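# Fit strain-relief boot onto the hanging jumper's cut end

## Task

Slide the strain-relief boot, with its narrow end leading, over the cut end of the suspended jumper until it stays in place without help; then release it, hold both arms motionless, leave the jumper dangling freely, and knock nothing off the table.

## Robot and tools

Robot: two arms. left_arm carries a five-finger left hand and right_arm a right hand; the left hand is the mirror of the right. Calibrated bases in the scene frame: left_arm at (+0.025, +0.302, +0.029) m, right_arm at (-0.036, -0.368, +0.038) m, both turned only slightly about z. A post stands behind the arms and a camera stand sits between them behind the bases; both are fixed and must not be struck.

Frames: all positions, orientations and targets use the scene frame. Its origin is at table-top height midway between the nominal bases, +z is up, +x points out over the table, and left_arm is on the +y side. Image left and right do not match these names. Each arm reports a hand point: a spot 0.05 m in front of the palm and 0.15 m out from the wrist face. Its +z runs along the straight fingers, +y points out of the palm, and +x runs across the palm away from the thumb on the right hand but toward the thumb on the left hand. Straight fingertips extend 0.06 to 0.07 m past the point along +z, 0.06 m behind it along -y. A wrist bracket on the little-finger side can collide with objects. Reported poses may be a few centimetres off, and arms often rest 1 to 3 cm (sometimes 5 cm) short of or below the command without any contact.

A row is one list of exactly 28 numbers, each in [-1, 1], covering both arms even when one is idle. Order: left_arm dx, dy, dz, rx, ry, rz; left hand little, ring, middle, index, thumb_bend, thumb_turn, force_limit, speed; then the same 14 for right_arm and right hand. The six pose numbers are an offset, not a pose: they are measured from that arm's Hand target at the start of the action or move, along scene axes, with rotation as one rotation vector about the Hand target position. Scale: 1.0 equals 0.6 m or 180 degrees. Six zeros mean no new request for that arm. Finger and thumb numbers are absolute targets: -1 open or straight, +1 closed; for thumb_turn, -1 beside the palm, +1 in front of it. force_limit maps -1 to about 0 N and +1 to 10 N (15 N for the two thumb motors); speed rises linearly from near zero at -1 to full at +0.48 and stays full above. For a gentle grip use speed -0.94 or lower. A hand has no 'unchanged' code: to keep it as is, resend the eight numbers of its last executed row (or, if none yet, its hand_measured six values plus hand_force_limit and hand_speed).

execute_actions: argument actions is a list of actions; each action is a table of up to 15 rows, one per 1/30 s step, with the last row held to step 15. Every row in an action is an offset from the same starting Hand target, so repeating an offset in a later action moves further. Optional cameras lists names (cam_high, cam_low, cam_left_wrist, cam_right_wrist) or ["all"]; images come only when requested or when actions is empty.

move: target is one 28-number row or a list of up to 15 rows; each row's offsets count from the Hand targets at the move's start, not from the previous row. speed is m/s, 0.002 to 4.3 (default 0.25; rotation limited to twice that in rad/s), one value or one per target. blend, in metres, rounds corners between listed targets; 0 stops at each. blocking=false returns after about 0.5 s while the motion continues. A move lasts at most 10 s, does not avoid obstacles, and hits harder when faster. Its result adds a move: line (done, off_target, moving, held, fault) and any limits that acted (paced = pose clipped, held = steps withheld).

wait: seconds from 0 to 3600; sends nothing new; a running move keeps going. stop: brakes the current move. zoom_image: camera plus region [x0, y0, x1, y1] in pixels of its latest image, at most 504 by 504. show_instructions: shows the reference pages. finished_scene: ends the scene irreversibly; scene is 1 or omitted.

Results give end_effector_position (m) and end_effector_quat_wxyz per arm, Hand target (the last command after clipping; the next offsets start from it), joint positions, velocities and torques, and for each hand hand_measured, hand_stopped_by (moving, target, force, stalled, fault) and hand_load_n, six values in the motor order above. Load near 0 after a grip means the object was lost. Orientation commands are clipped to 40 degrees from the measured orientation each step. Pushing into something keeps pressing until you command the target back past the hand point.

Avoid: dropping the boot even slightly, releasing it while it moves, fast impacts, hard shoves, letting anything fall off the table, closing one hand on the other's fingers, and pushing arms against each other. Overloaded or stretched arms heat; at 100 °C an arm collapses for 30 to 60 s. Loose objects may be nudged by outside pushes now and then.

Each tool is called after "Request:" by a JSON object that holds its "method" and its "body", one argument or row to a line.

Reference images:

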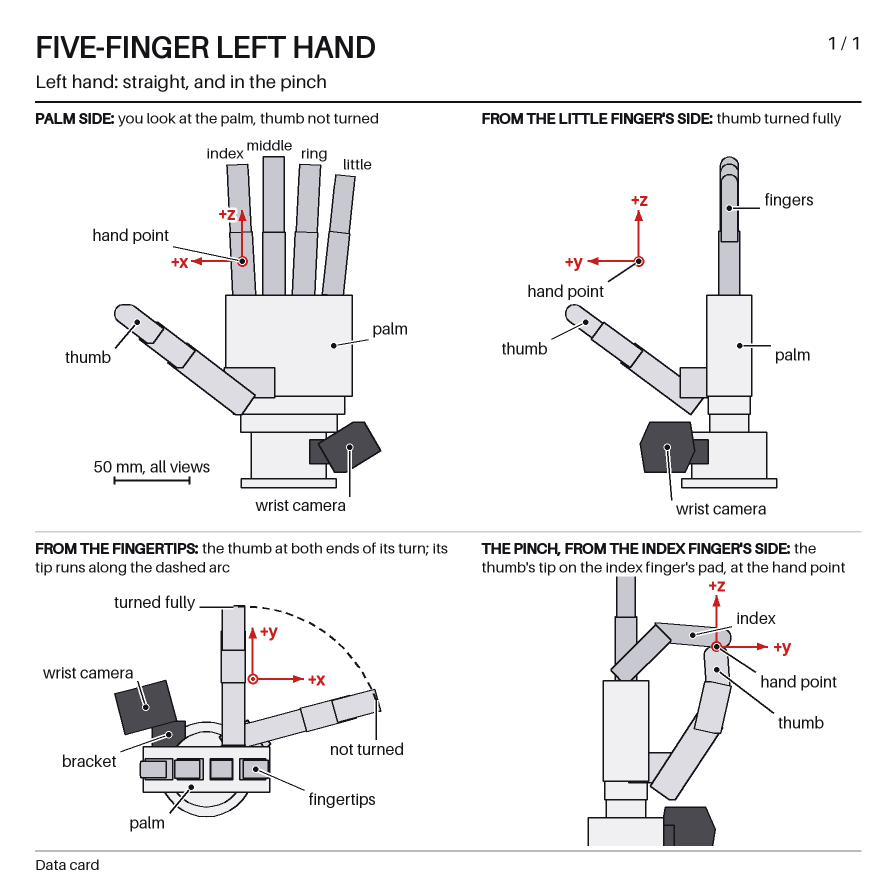

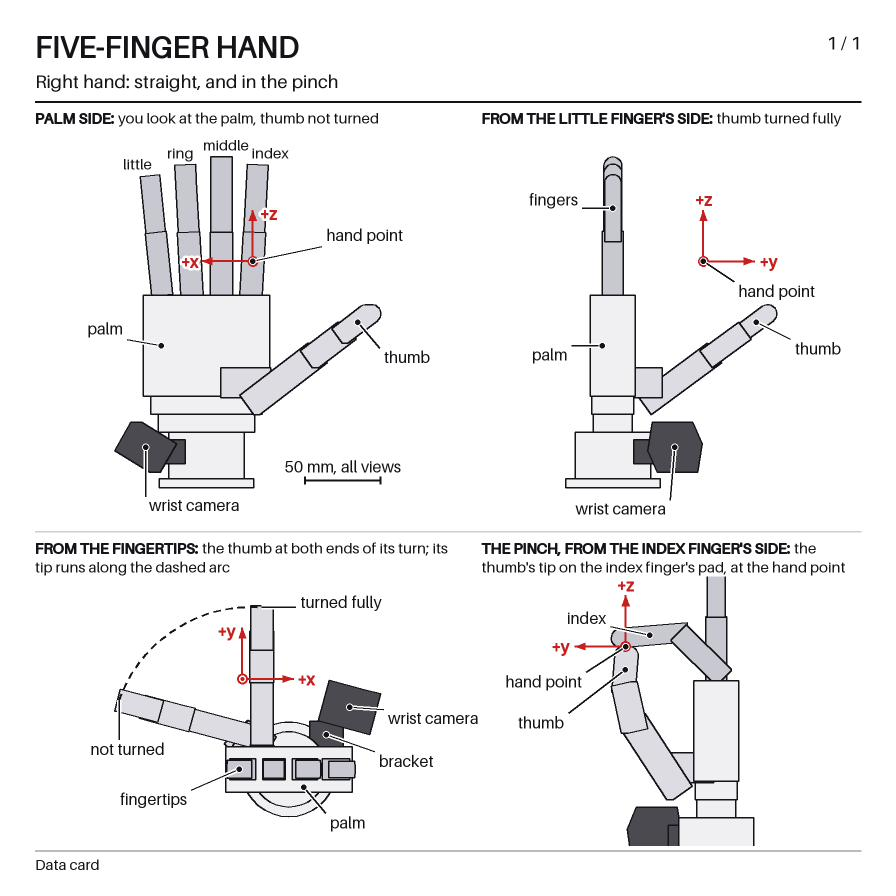

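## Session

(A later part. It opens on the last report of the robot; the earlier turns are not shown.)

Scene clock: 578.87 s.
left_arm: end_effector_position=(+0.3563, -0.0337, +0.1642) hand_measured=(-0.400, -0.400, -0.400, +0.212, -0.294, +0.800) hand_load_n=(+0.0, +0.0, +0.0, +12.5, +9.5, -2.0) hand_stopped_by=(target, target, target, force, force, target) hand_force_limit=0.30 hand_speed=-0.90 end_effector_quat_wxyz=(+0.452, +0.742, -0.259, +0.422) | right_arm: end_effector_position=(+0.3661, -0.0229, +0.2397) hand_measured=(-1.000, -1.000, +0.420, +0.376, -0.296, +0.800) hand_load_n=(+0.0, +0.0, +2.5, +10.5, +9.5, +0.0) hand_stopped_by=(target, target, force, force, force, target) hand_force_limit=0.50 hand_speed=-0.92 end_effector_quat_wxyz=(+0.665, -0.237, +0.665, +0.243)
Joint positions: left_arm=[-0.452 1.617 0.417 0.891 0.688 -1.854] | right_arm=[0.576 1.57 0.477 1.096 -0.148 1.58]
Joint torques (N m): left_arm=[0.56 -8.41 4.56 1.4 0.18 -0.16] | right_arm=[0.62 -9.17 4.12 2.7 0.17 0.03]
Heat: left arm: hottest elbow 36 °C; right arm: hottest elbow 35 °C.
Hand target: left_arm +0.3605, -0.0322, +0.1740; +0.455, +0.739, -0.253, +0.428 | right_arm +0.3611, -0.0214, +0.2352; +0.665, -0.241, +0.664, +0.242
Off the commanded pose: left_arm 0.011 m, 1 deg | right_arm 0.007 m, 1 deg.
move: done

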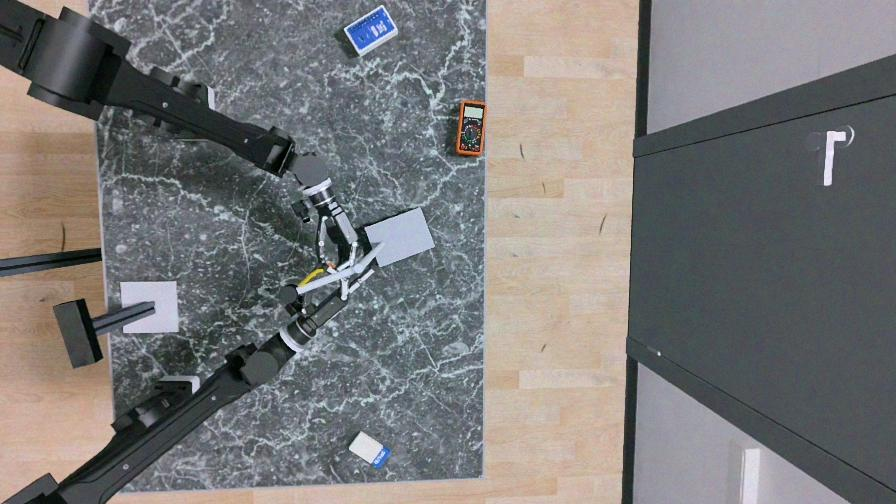

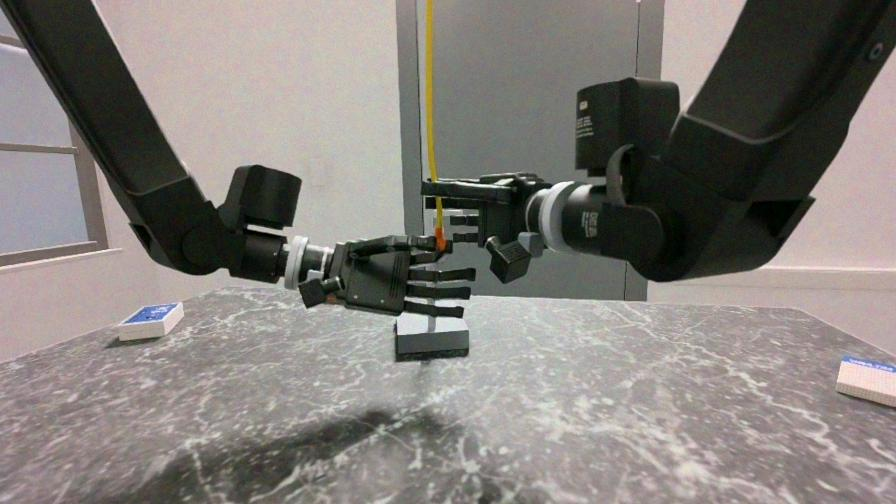

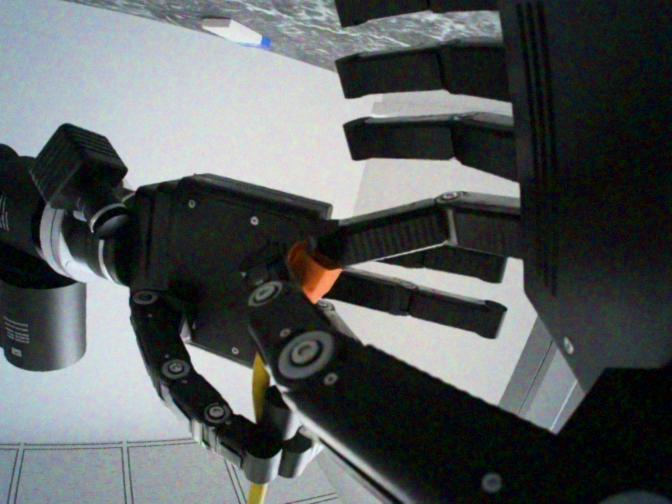

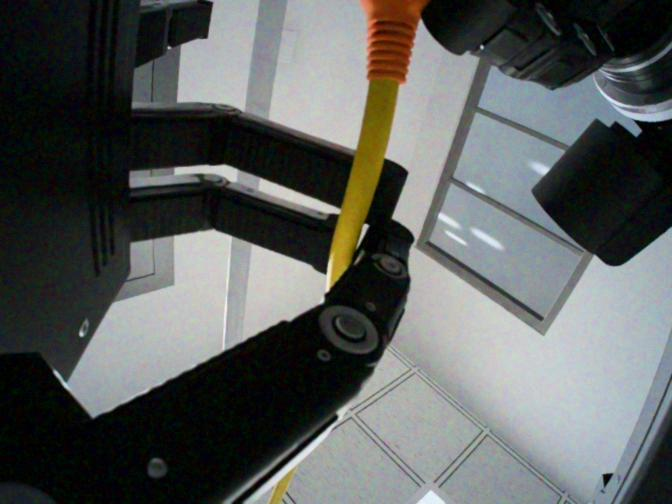

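Request:
{"method": "move", "body": {
  "target": [0.0,0.0,0.0,0,0,0,-0.4,-0.4,-0.4,0.5,-0.2,0.8,0.3,-0.9,-0.0133,-0.01,0.0,0,0,0,-1,-1,0.7,0.7,-0.15,0.8,0.5,-0.92],
  "speed": 0.03,
  "cameras": ["all"]
}}

Request:
{"method": "zoom_image", "body": {
  "camera": "cam_right_wrist",
  "region": [200, 0, 500, 300]
}}

Request:
{"method": "zoom_image", "body": {
  "camera": "cam_low",
  "region": [400, 0, 500, 250]
}}

Scene clock: 580.33 s.
left_arm: end_effector_position=(+0.3563, -0.0337, +0.1647) hand_measured=(-0.400, -0.400, -0.400, +0.212, -0.294, +0.800) hand_load_n=(+0.0, +0.5, +0.5, +12.0, +10.0, -3.0) hand_stopped_by=(target, target, target, force, force, target) hand_force_limit=0.30 hand_speed=-0.90 end_effector_quat_wxyz=(+0.452, +0.742, -0.259, +0.423) | right_arm: end_effector_position=(+0.3598, -0.0268, +0.2390) hand_measured=(-1.000, -1.000, +0.420, +0.376, -0.296, +0.800) hand_load_n=(+0.0, +0.0, +4.0, +10.0, +10.0, +0.0) hand_stopped_by=(target, target, force, force, force, target) hand_force_limit=0.50 hand_speed=-0.92 end_effector_quat_wxyz=(+0.666, -0.236, +0.664, +0.244)
Joint positions: left_arm=[-0.452 1.616 0.417 0.891 0.688 -1.854] | right_arm=[0.576 1.562 0.456 1.112 -0.148 1.582]
Joint torques (N m): left_arm=[0.44 -8.47 4.57 1.46 0.18 -0.16] | right_arm=[0.67 -9 3.62 2.25 0.04 0.02]
Heat: left arm: hottest elbow 36 °C; right arm: hottest elbow 34 °C.
Hand target: left_arm +0.3605, -0.0322, +0.1739; +0.455, +0.739, -0.253, +0.428 | right_arm +0.3531, -0.0275, +0.2352; +0.665, -0.241, +0.665, +0.242
Off the commanded pose: left_arm 0.010 m, 1 deg | right_arm 0.008 m, 1 deg.
move: done

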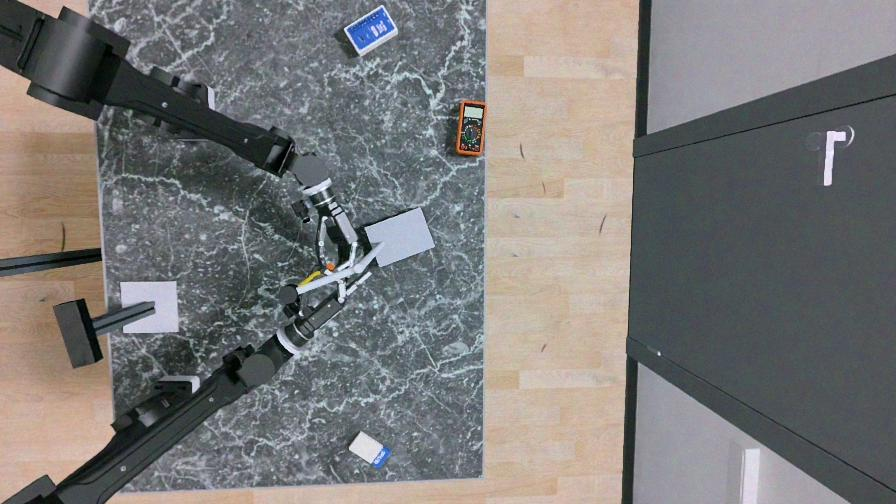

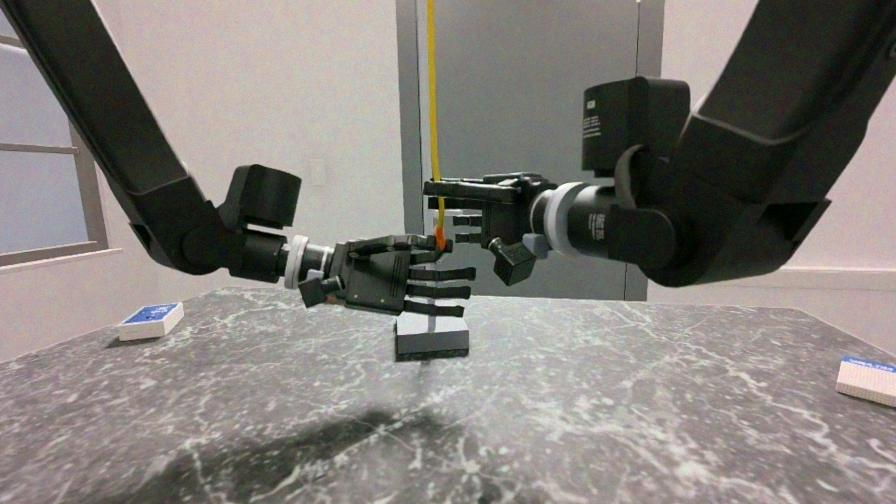

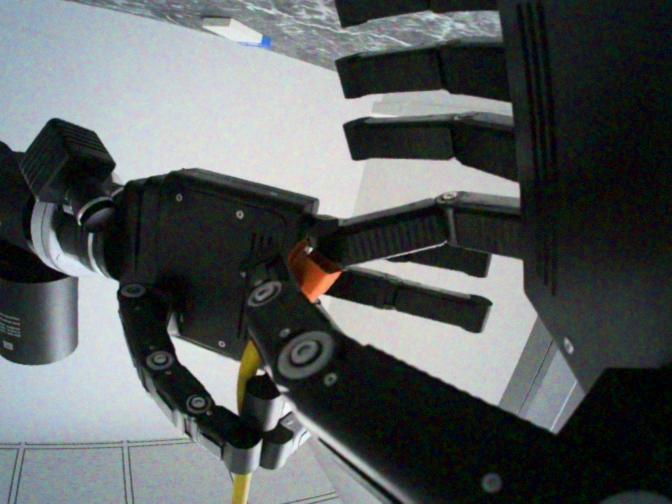

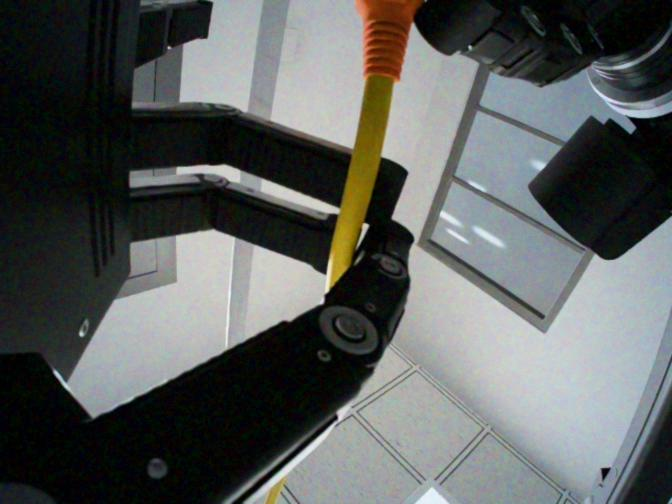

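Scaled by 1.680 from the camera's image (finer frame: 960x720).

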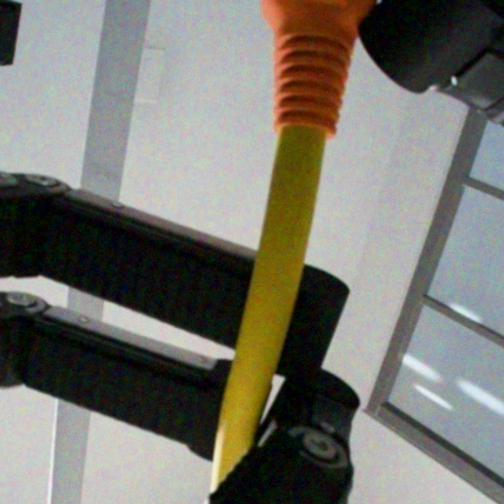

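Scaled by 2.016.

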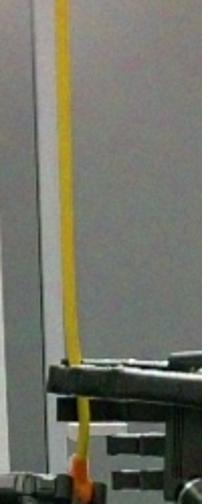

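Request:
{"method": "move", "body": {
  "target": [0.0,0.0,0.015,0,0,0,-0.4,-0.4,-0.4,0.5,-0.2,0.8,0.3,-0.9,0.0,0.0,-0.015,0,0,0,-1,-1,0.7,0.7,-0.15,0.8,0.5,-0.92],
  "speed": 0.03,
  "cameras": ["all"]
}}

Request:
{"method": "zoom_image", "body": {
  "camera": "cam_right_wrist",
  "region": [200, 0, 500, 300]
}}

Request:
{"method": "zoom_image", "body": {
  "camera": "cam_low",
  "region": [400, 0, 500, 250]
}}

Scene clock: 582.87 s.
left_arm: end_effector_position=(+0.3558, -0.0332, +0.1681) hand_measured=(-0.400, -0.400, -0.400, +0.212, -0.294, +0.800) hand_load_n=(+0.0, +0.5, +0.0, +12.5, +8.5, -4.5) hand_stopped_by=(target, target, target, force, force, target) hand_force_limit=0.30 hand_speed=-0.90 end_effector_quat_wxyz=(+0.451, +0.746, -0.257, +0.417) | right_arm: end_effector_position=(+0.3565, -0.0284, +0.2407) hand_measured=(-1.000, -1.000, +0.420, +0.376, -0.296, +0.800) hand_load_n=(+0.0, +0.0, +2.5, +10.0, +9.5, -0.5) hand_stopped_by=(target, target, force, force, force, target) hand_force_limit=0.50 hand_speed=-0.92 end_effector_quat_wxyz=(+0.672, -0.235, +0.658, +0.246)
Joint positions: left_arm=[-0.452 1.588 0.417 0.848 0.686 -1.854] | right_arm=[0.576 1.568 0.447 1.145 -0.149 1.582]
Joint torques (N m): left_arm=[0.5 -8.94 5 1.44 0.23 -0.16] | right_arm=[0.03 -6.59 3.95 2.73 0.09 0.02]
Heat: left arm: hottest elbow 35 °C; right arm: hottest elbow 34 °C.
Hand target: left_arm +0.3606, -0.0322, +0.1829; +0.455, +0.739, -0.253, +0.428 | right_arm +0.3530, -0.0273, +0.2261; +0.665, -0.241, +0.665, +0.242
Off the commanded pose: left_arm 0.016 m, 2 deg | right_arm 0.015 m, 1 deg.
move: off_target (left_arm, right_arm)

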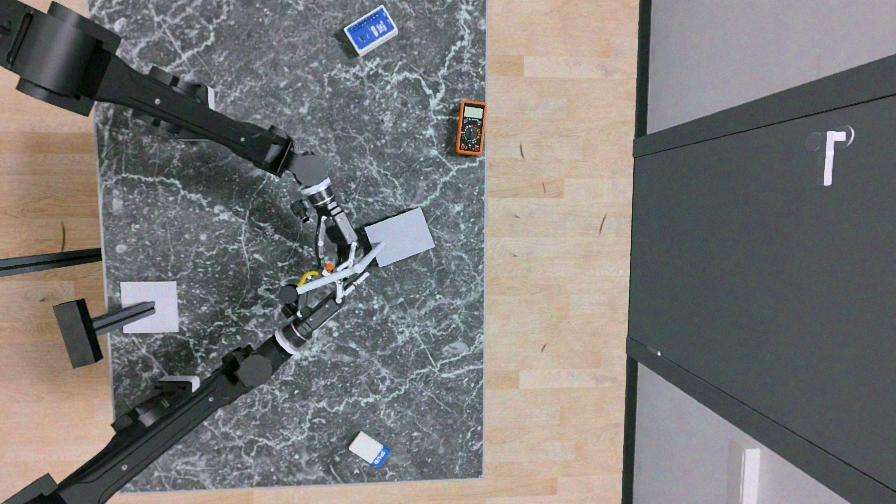

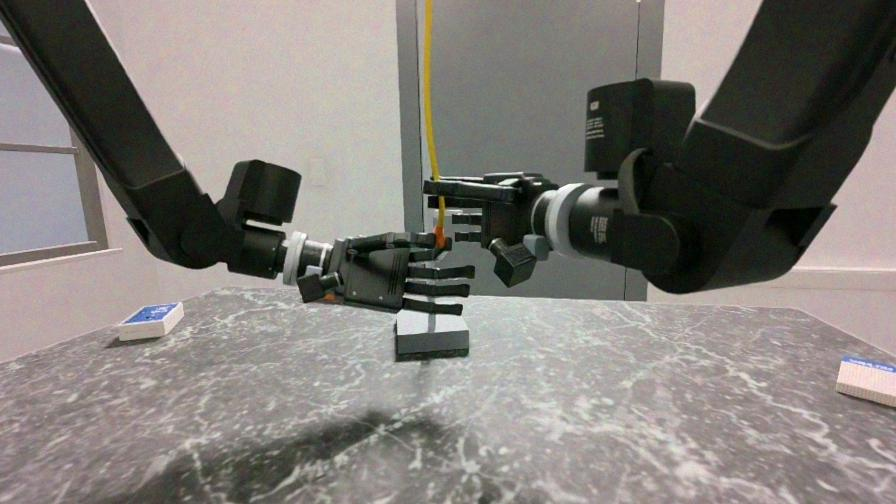

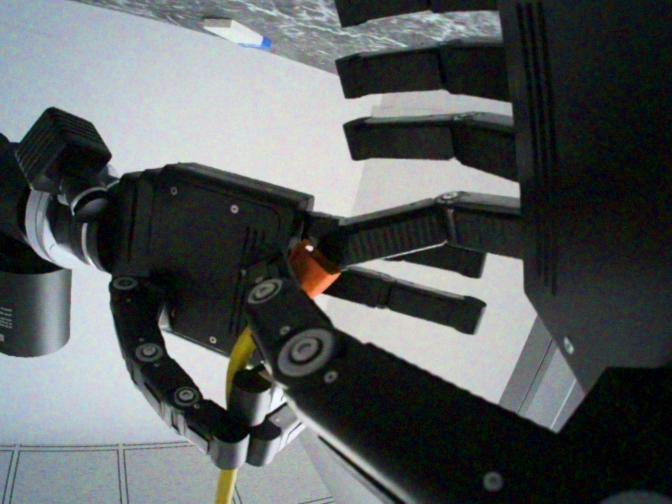

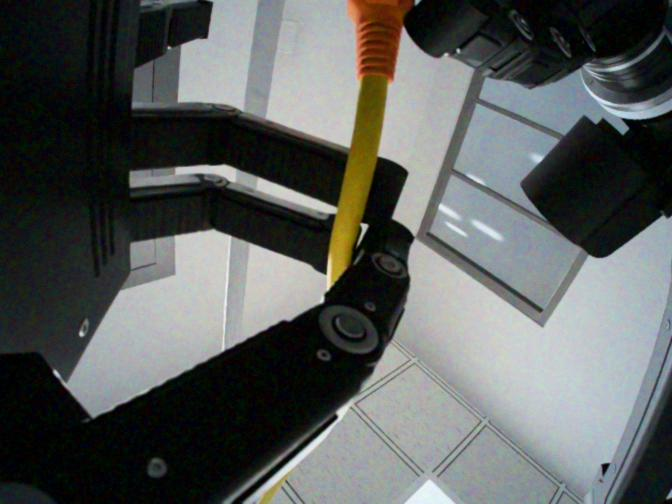

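Scaled by 1.680 from the camera's image (finer frame: 960x720).

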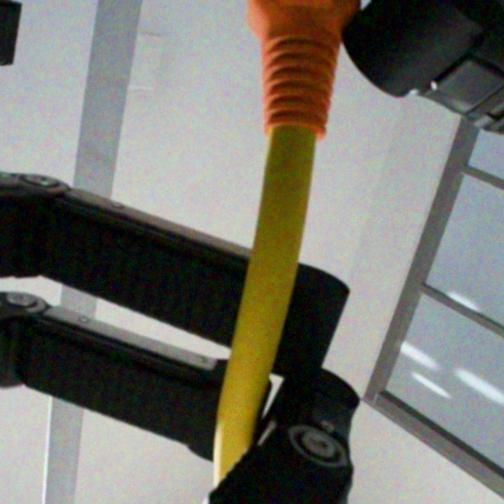

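Scaled by 2.016.

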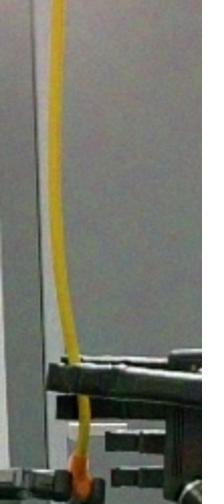

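Request:
{"method": "move", "body": {
  "target": [0.0,0.0,0.012,0,0,0,-0.4,-0.4,-0.4,0.5,-0.2,0.8,0.3,-0.9,0.006,0.0,-0.03,0,0,0,-1,-1,0.7,0.7,-0.15,0.8,0.5,-0.92],
  "speed": 0.03,
  "cameras": ["all"]
}}

Request:
{"method": "zoom_image", "body": {
  "camera": "cam_right_wrist",
  "region": [200, 0, 500, 300]
}}

Request:
{"method": "zoom_image", "body": {
  "camera": "cam_low",
  "region": [400, 0, 500, 250]
}}

Scene clock: 584.83 s.
left_arm: end_effector_position=(+0.3560, -0.0326, +0.1690) hand_measured=(-0.400, -0.400, -0.400, +0.212, -0.294, +0.800) hand_load_n=(+0.0, +0.0, +0.0, +13.5, +8.0, -5.0) hand_stopped_by=(target, target, target, force, force, target) hand_force_limit=0.30 hand_speed=-0.90 end_effector_quat_wxyz=(+0.448, +0.752, -0.253, +0.411) | right_arm: end_effector_position=(+0.3556, -0.0283, +0.2388) hand_measured=(-1.000, -1.000, +0.420, +0.376, -0.296, +0.800) hand_load_n=(+0.0, +0.0, +0.5, +11.5, +9.0, +0.0) hand_stopped_by=(target, target, force, force, force, target) hand_force_limit=0.50 hand_speed=-0.92 end_effector_quat_wxyz=(+0.684, -0.229, +0.644, +0.256)
Joint positions: left_arm=[-0.452 1.567 0.417 0.809 0.681 -1.854] | right_arm=[0.576 1.626 0.447 1.245 -0.155 1.598]
Joint torques (N m): left_arm=[0.44 -9.41 5.34 1.76 0.44 -0.16] | right_arm=[0.38 -5.54 3.75 1.62 0.03 -0.15]
Heat: left arm: hottest elbow 35 °C; right arm: hottest elbow 34 °C.
Hand target: left_arm +0.3605, -0.0322, +0.1901; +0.455, +0.739, -0.253, +0.427 | right_arm +0.3566, -0.0273, +0.2080; +0.664, -0.242, +0.665, +0.242
Off the commanded pose: left_arm 0.022 m, 2 deg | right_arm 0.031 m, 4 deg.
move: off_target (left_arm, right_arm)

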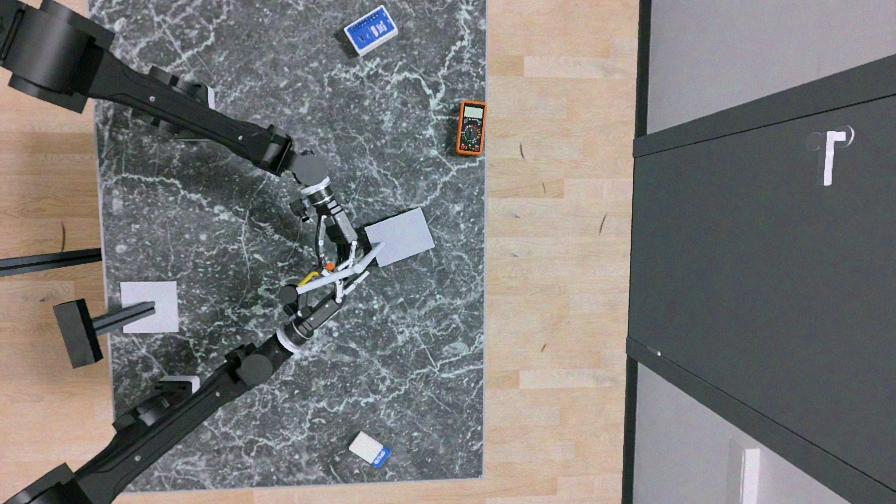

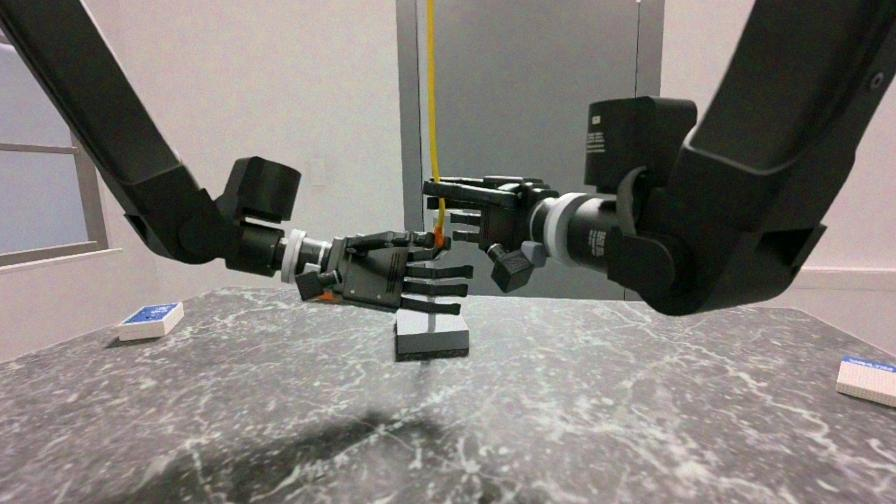

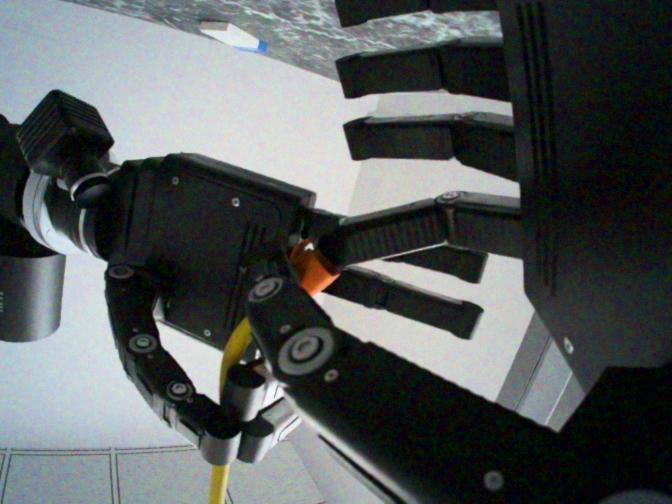

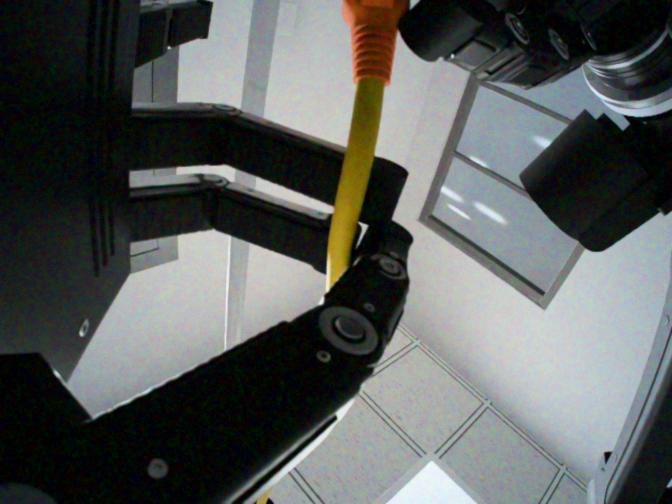

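Scaled by 1.680 from the camera's image (finer frame: 960x720).

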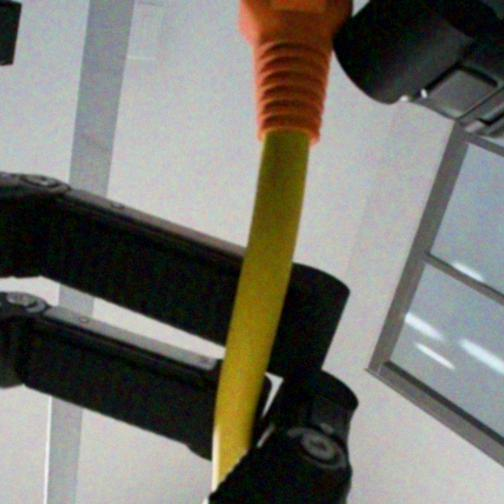

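Scaled by 2.016.

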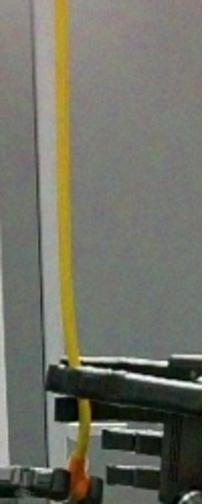

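Request:
{"method": "move", "body": {
  "target": [0.0,0.0,0.02,0,0,0,-0.4,-0.4,-0.4,0.5,-0.2,0.8,0.3,-0.9,0.005,0.0,-0.03,0,0,0,-1,-1,0.7,0.7,-0.15,0.8,0.5,-0.92],
  "speed": 0.03,
  "cameras": ["all"]
}}

Request:
{"method": "zoom_image", "body": {
  "camera": "cam_right_wrist",
  "region": [200, 0, 500, 300]
}}

Request:
{"method": "zoom_image", "body": {
  "camera": "cam_low",
  "region": [400, 0, 500, 250]
}}

Scene clock: 586.77 s.
left_arm: end_effector_position=(+0.3552, -0.0316, +0.1764) hand_measured=(-0.400, -0.400, -0.400, +0.212, -0.294, +0.800) hand_load_n=(+0.5, +0.0, +0.0, +13.5, +8.5, -6.5) hand_stopped_by=(target, target, target, force, force, target) hand_force_limit=0.30 hand_speed=-0.90 end_effector_quat_wxyz=(+0.446, +0.756, -0.251, +0.408) | right_arm: end_effector_position=(+0.3546, -0.0284, +0.2359) hand_measured=(-1.000, -1.000, +0.420, +0.376, -0.296, +0.800) hand_load_n=(+0.0, +0.0, +0.0, +12.5, +9.0, +2.5) hand_stopped_by=(target, target, force, force, force, target) hand_force_limit=0.50 hand_speed=-0.92 end_effector_quat_wxyz=(+0.692, -0.222, +0.632, +0.268)
Joint positions: left_arm=[-0.452 1.521 0.417 0.752 0.677 -1.854] | right_arm=[0.576 1.685 0.449 1.339 -0.161 1.619]
Joint torques (N m): left_arm=[0.32 -9.41 6.02 1.88 0.62 -0.17] | right_arm=[-0.15 -4.66 3.28 0.62 -0.02 -0.34]
Heat: left arm: hottest elbow 35 °C; right arm: hottest elbow 34 °C.
Hand target: left_arm +0.3605, -0.0322, +0.2021; +0.455, +0.739, -0.253, +0.427 | right_arm +0.3596, -0.0273, +0.1902; +0.665, -0.241, +0.664, +0.242
Off the commanded pose: left_arm 0.026 m, 3 deg | right_arm 0.046 m, 6 deg.
move: off_target (left_arm, right_arm)

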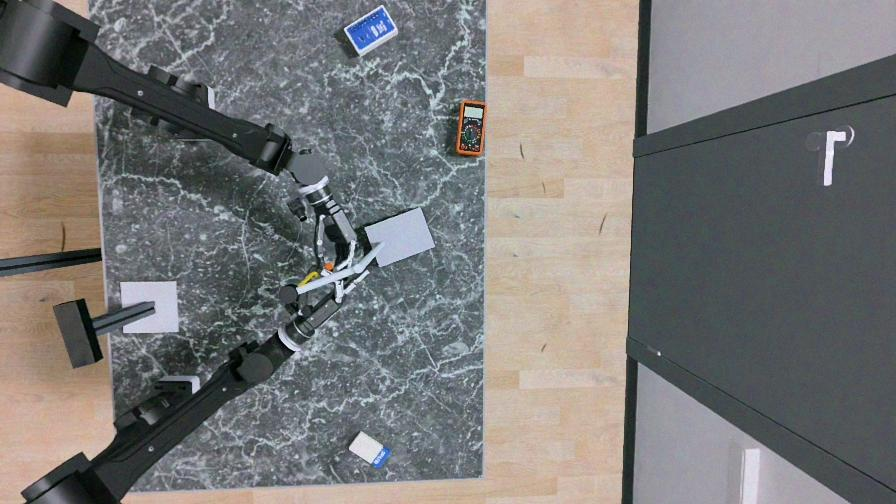

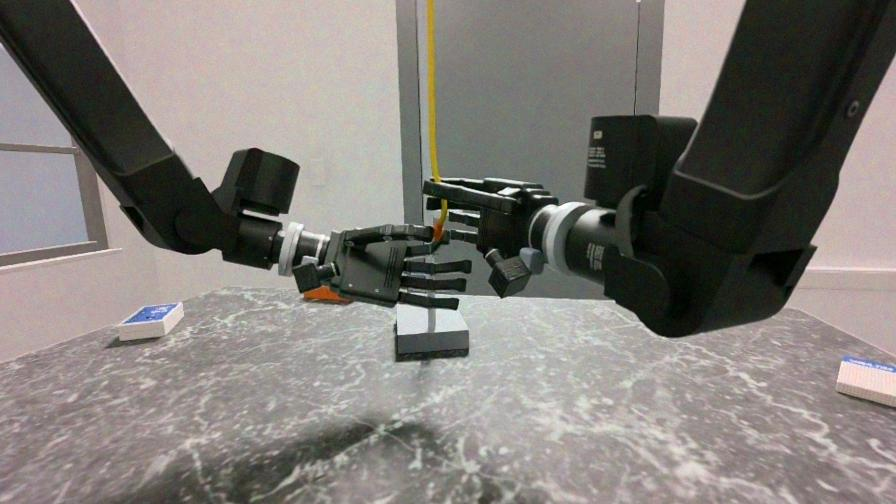

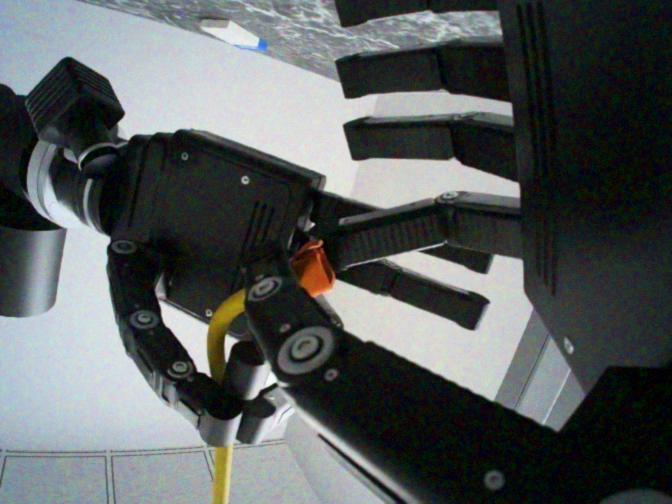

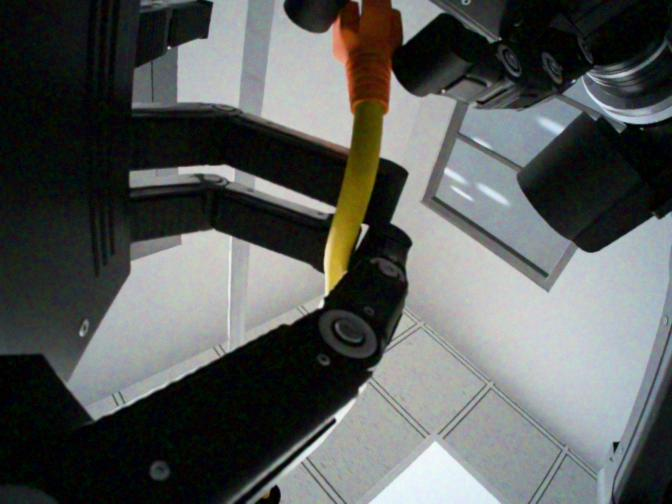

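Scaled by 1.680 from the camera's image (finer frame: 960x720).

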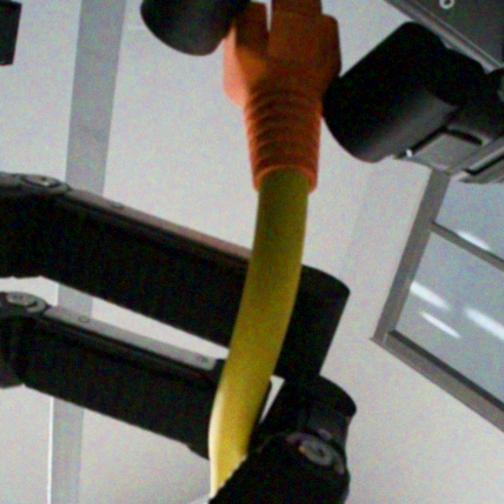

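Scaled by 2.016.

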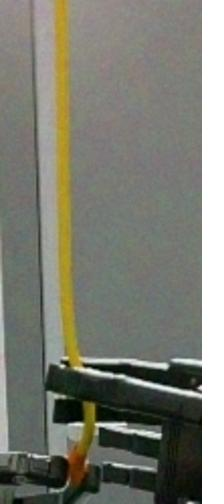

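Request:
{"method": "move", "body": {
  "target": [0.0,0.0,-0.047,0,0,0,-0.4,-0.4,-0.4,0.5,-0.2,0.8,0.3,-0.9,-0.011,0.0,0.075,0,0,0,-1,-1,0.7,0.7,-0.15,0.8,0.5,-0.92],
  "speed": 0.04,
  "cameras": ["all"]
}}

Request:
{"method": "zoom_image", "body": {
  "camera": "cam_right_wrist",
  "region": [200, 0, 500, 300]
}}

Request:
{"method": "zoom_image", "body": {
  "camera": "cam_low",
  "region": [400, 0, 500, 250]
}}

Scene clock: 593.47 s.
left_arm: end_effector_position=(+0.3566, -0.0332, +0.1672) hand_measured=(-0.400, -0.400, -0.400, +0.212, -0.294, +0.800) hand_load_n=(+0.5, +0.0, +0.0, +12.5, +9.5, -2.0) hand_stopped_by=(target, target, target, force, force, target) hand_force_limit=0.30 hand_speed=-0.90 end_effector_quat_wxyz=(+0.450, +0.746, -0.256, +0.419) | right_arm: end_effector_position=(+0.3570, -0.0277, +0.2400) hand_measured=(-1.000, -1.000, +0.420, +0.376, -0.296, +0.800) hand_load_n=(+0.0, +0.0, +1.5, +9.0, +7.0, -0.5) hand_stopped_by=(target, target, force, force, force, target) hand_force_limit=0.50 hand_speed=-0.92 end_effector_quat_wxyz=(+0.669, -0.233, +0.660, +0.250)
Joint positions: left_arm=[-0.452 1.593 0.417 0.857 0.683 -1.854] | right_arm=[0.576 1.569 0.449 1.139 -0.152 1.592]
Joint torques (N m): left_arm=[0.5 -6.83 4.74 2.73 0.36 -0.15] | right_arm=[0.15 -9.99 3.95 1.18 0.26 -0.05]
Heat: left arm: hottest elbow 35 °C; right arm: hottest elbow 34 °C.
Hand target: left_arm +0.3605, -0.0322, +0.1739; +0.455, +0.739, -0.253, +0.427 | right_arm +0.3530, -0.0273, +0.2352; +0.665, -0.242, +0.664, +0.242
Off the commanded pose: left_arm 0.008 m, 1 deg | right_arm 0.006 m, 1 deg.
move: done

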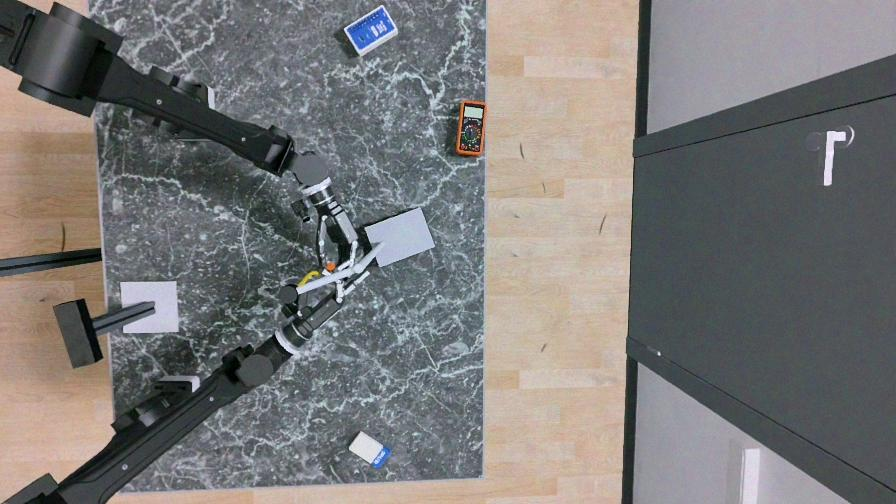

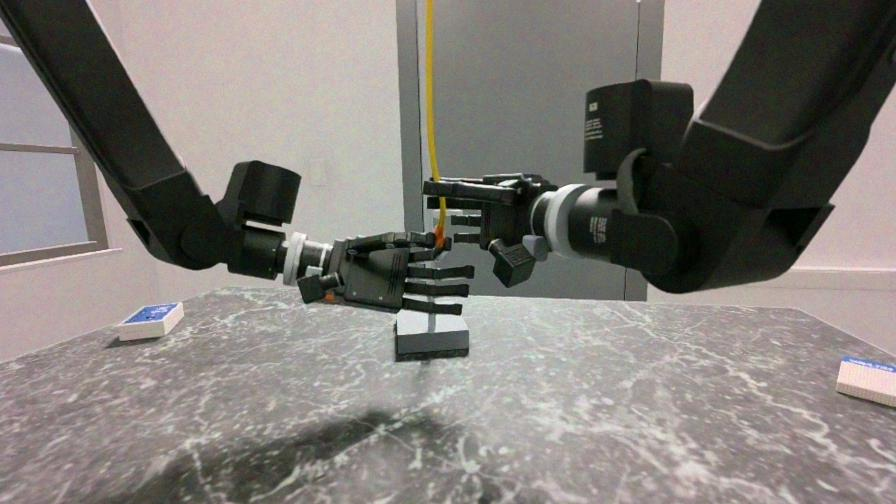

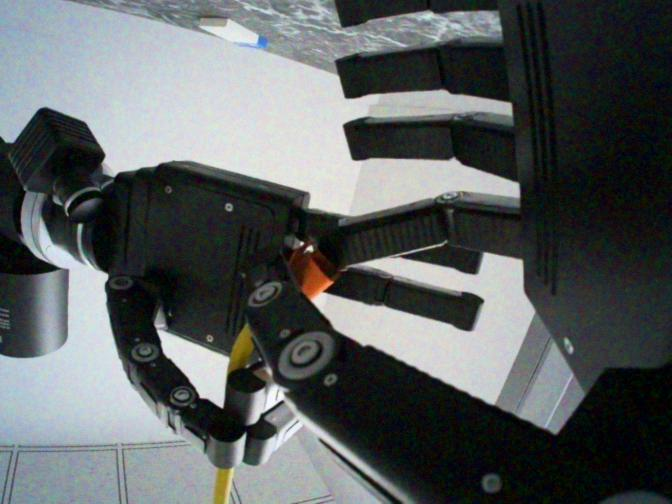

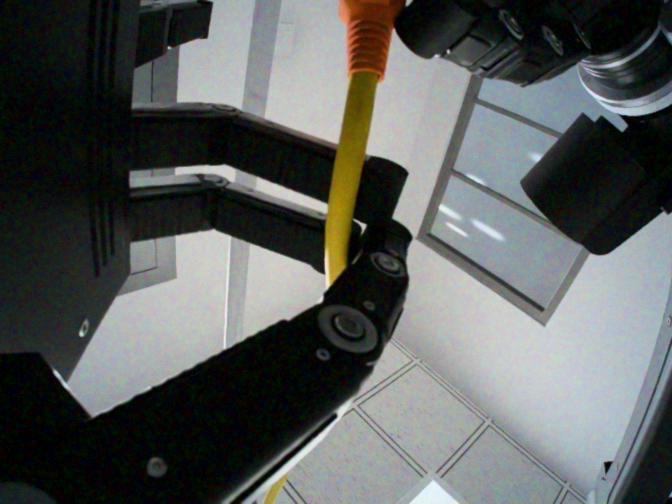

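Scaled by 1.680 from the camera's image (finer frame: 960x720).

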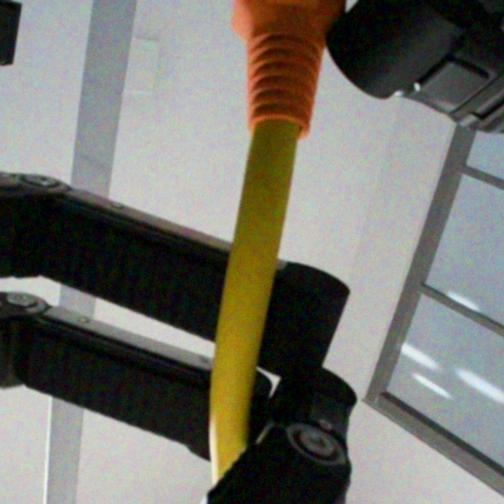

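Scaled by 2.016.

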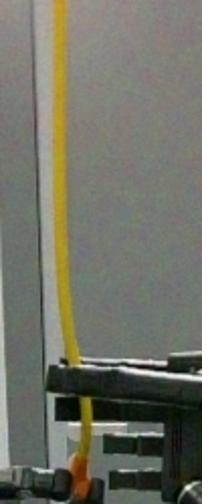

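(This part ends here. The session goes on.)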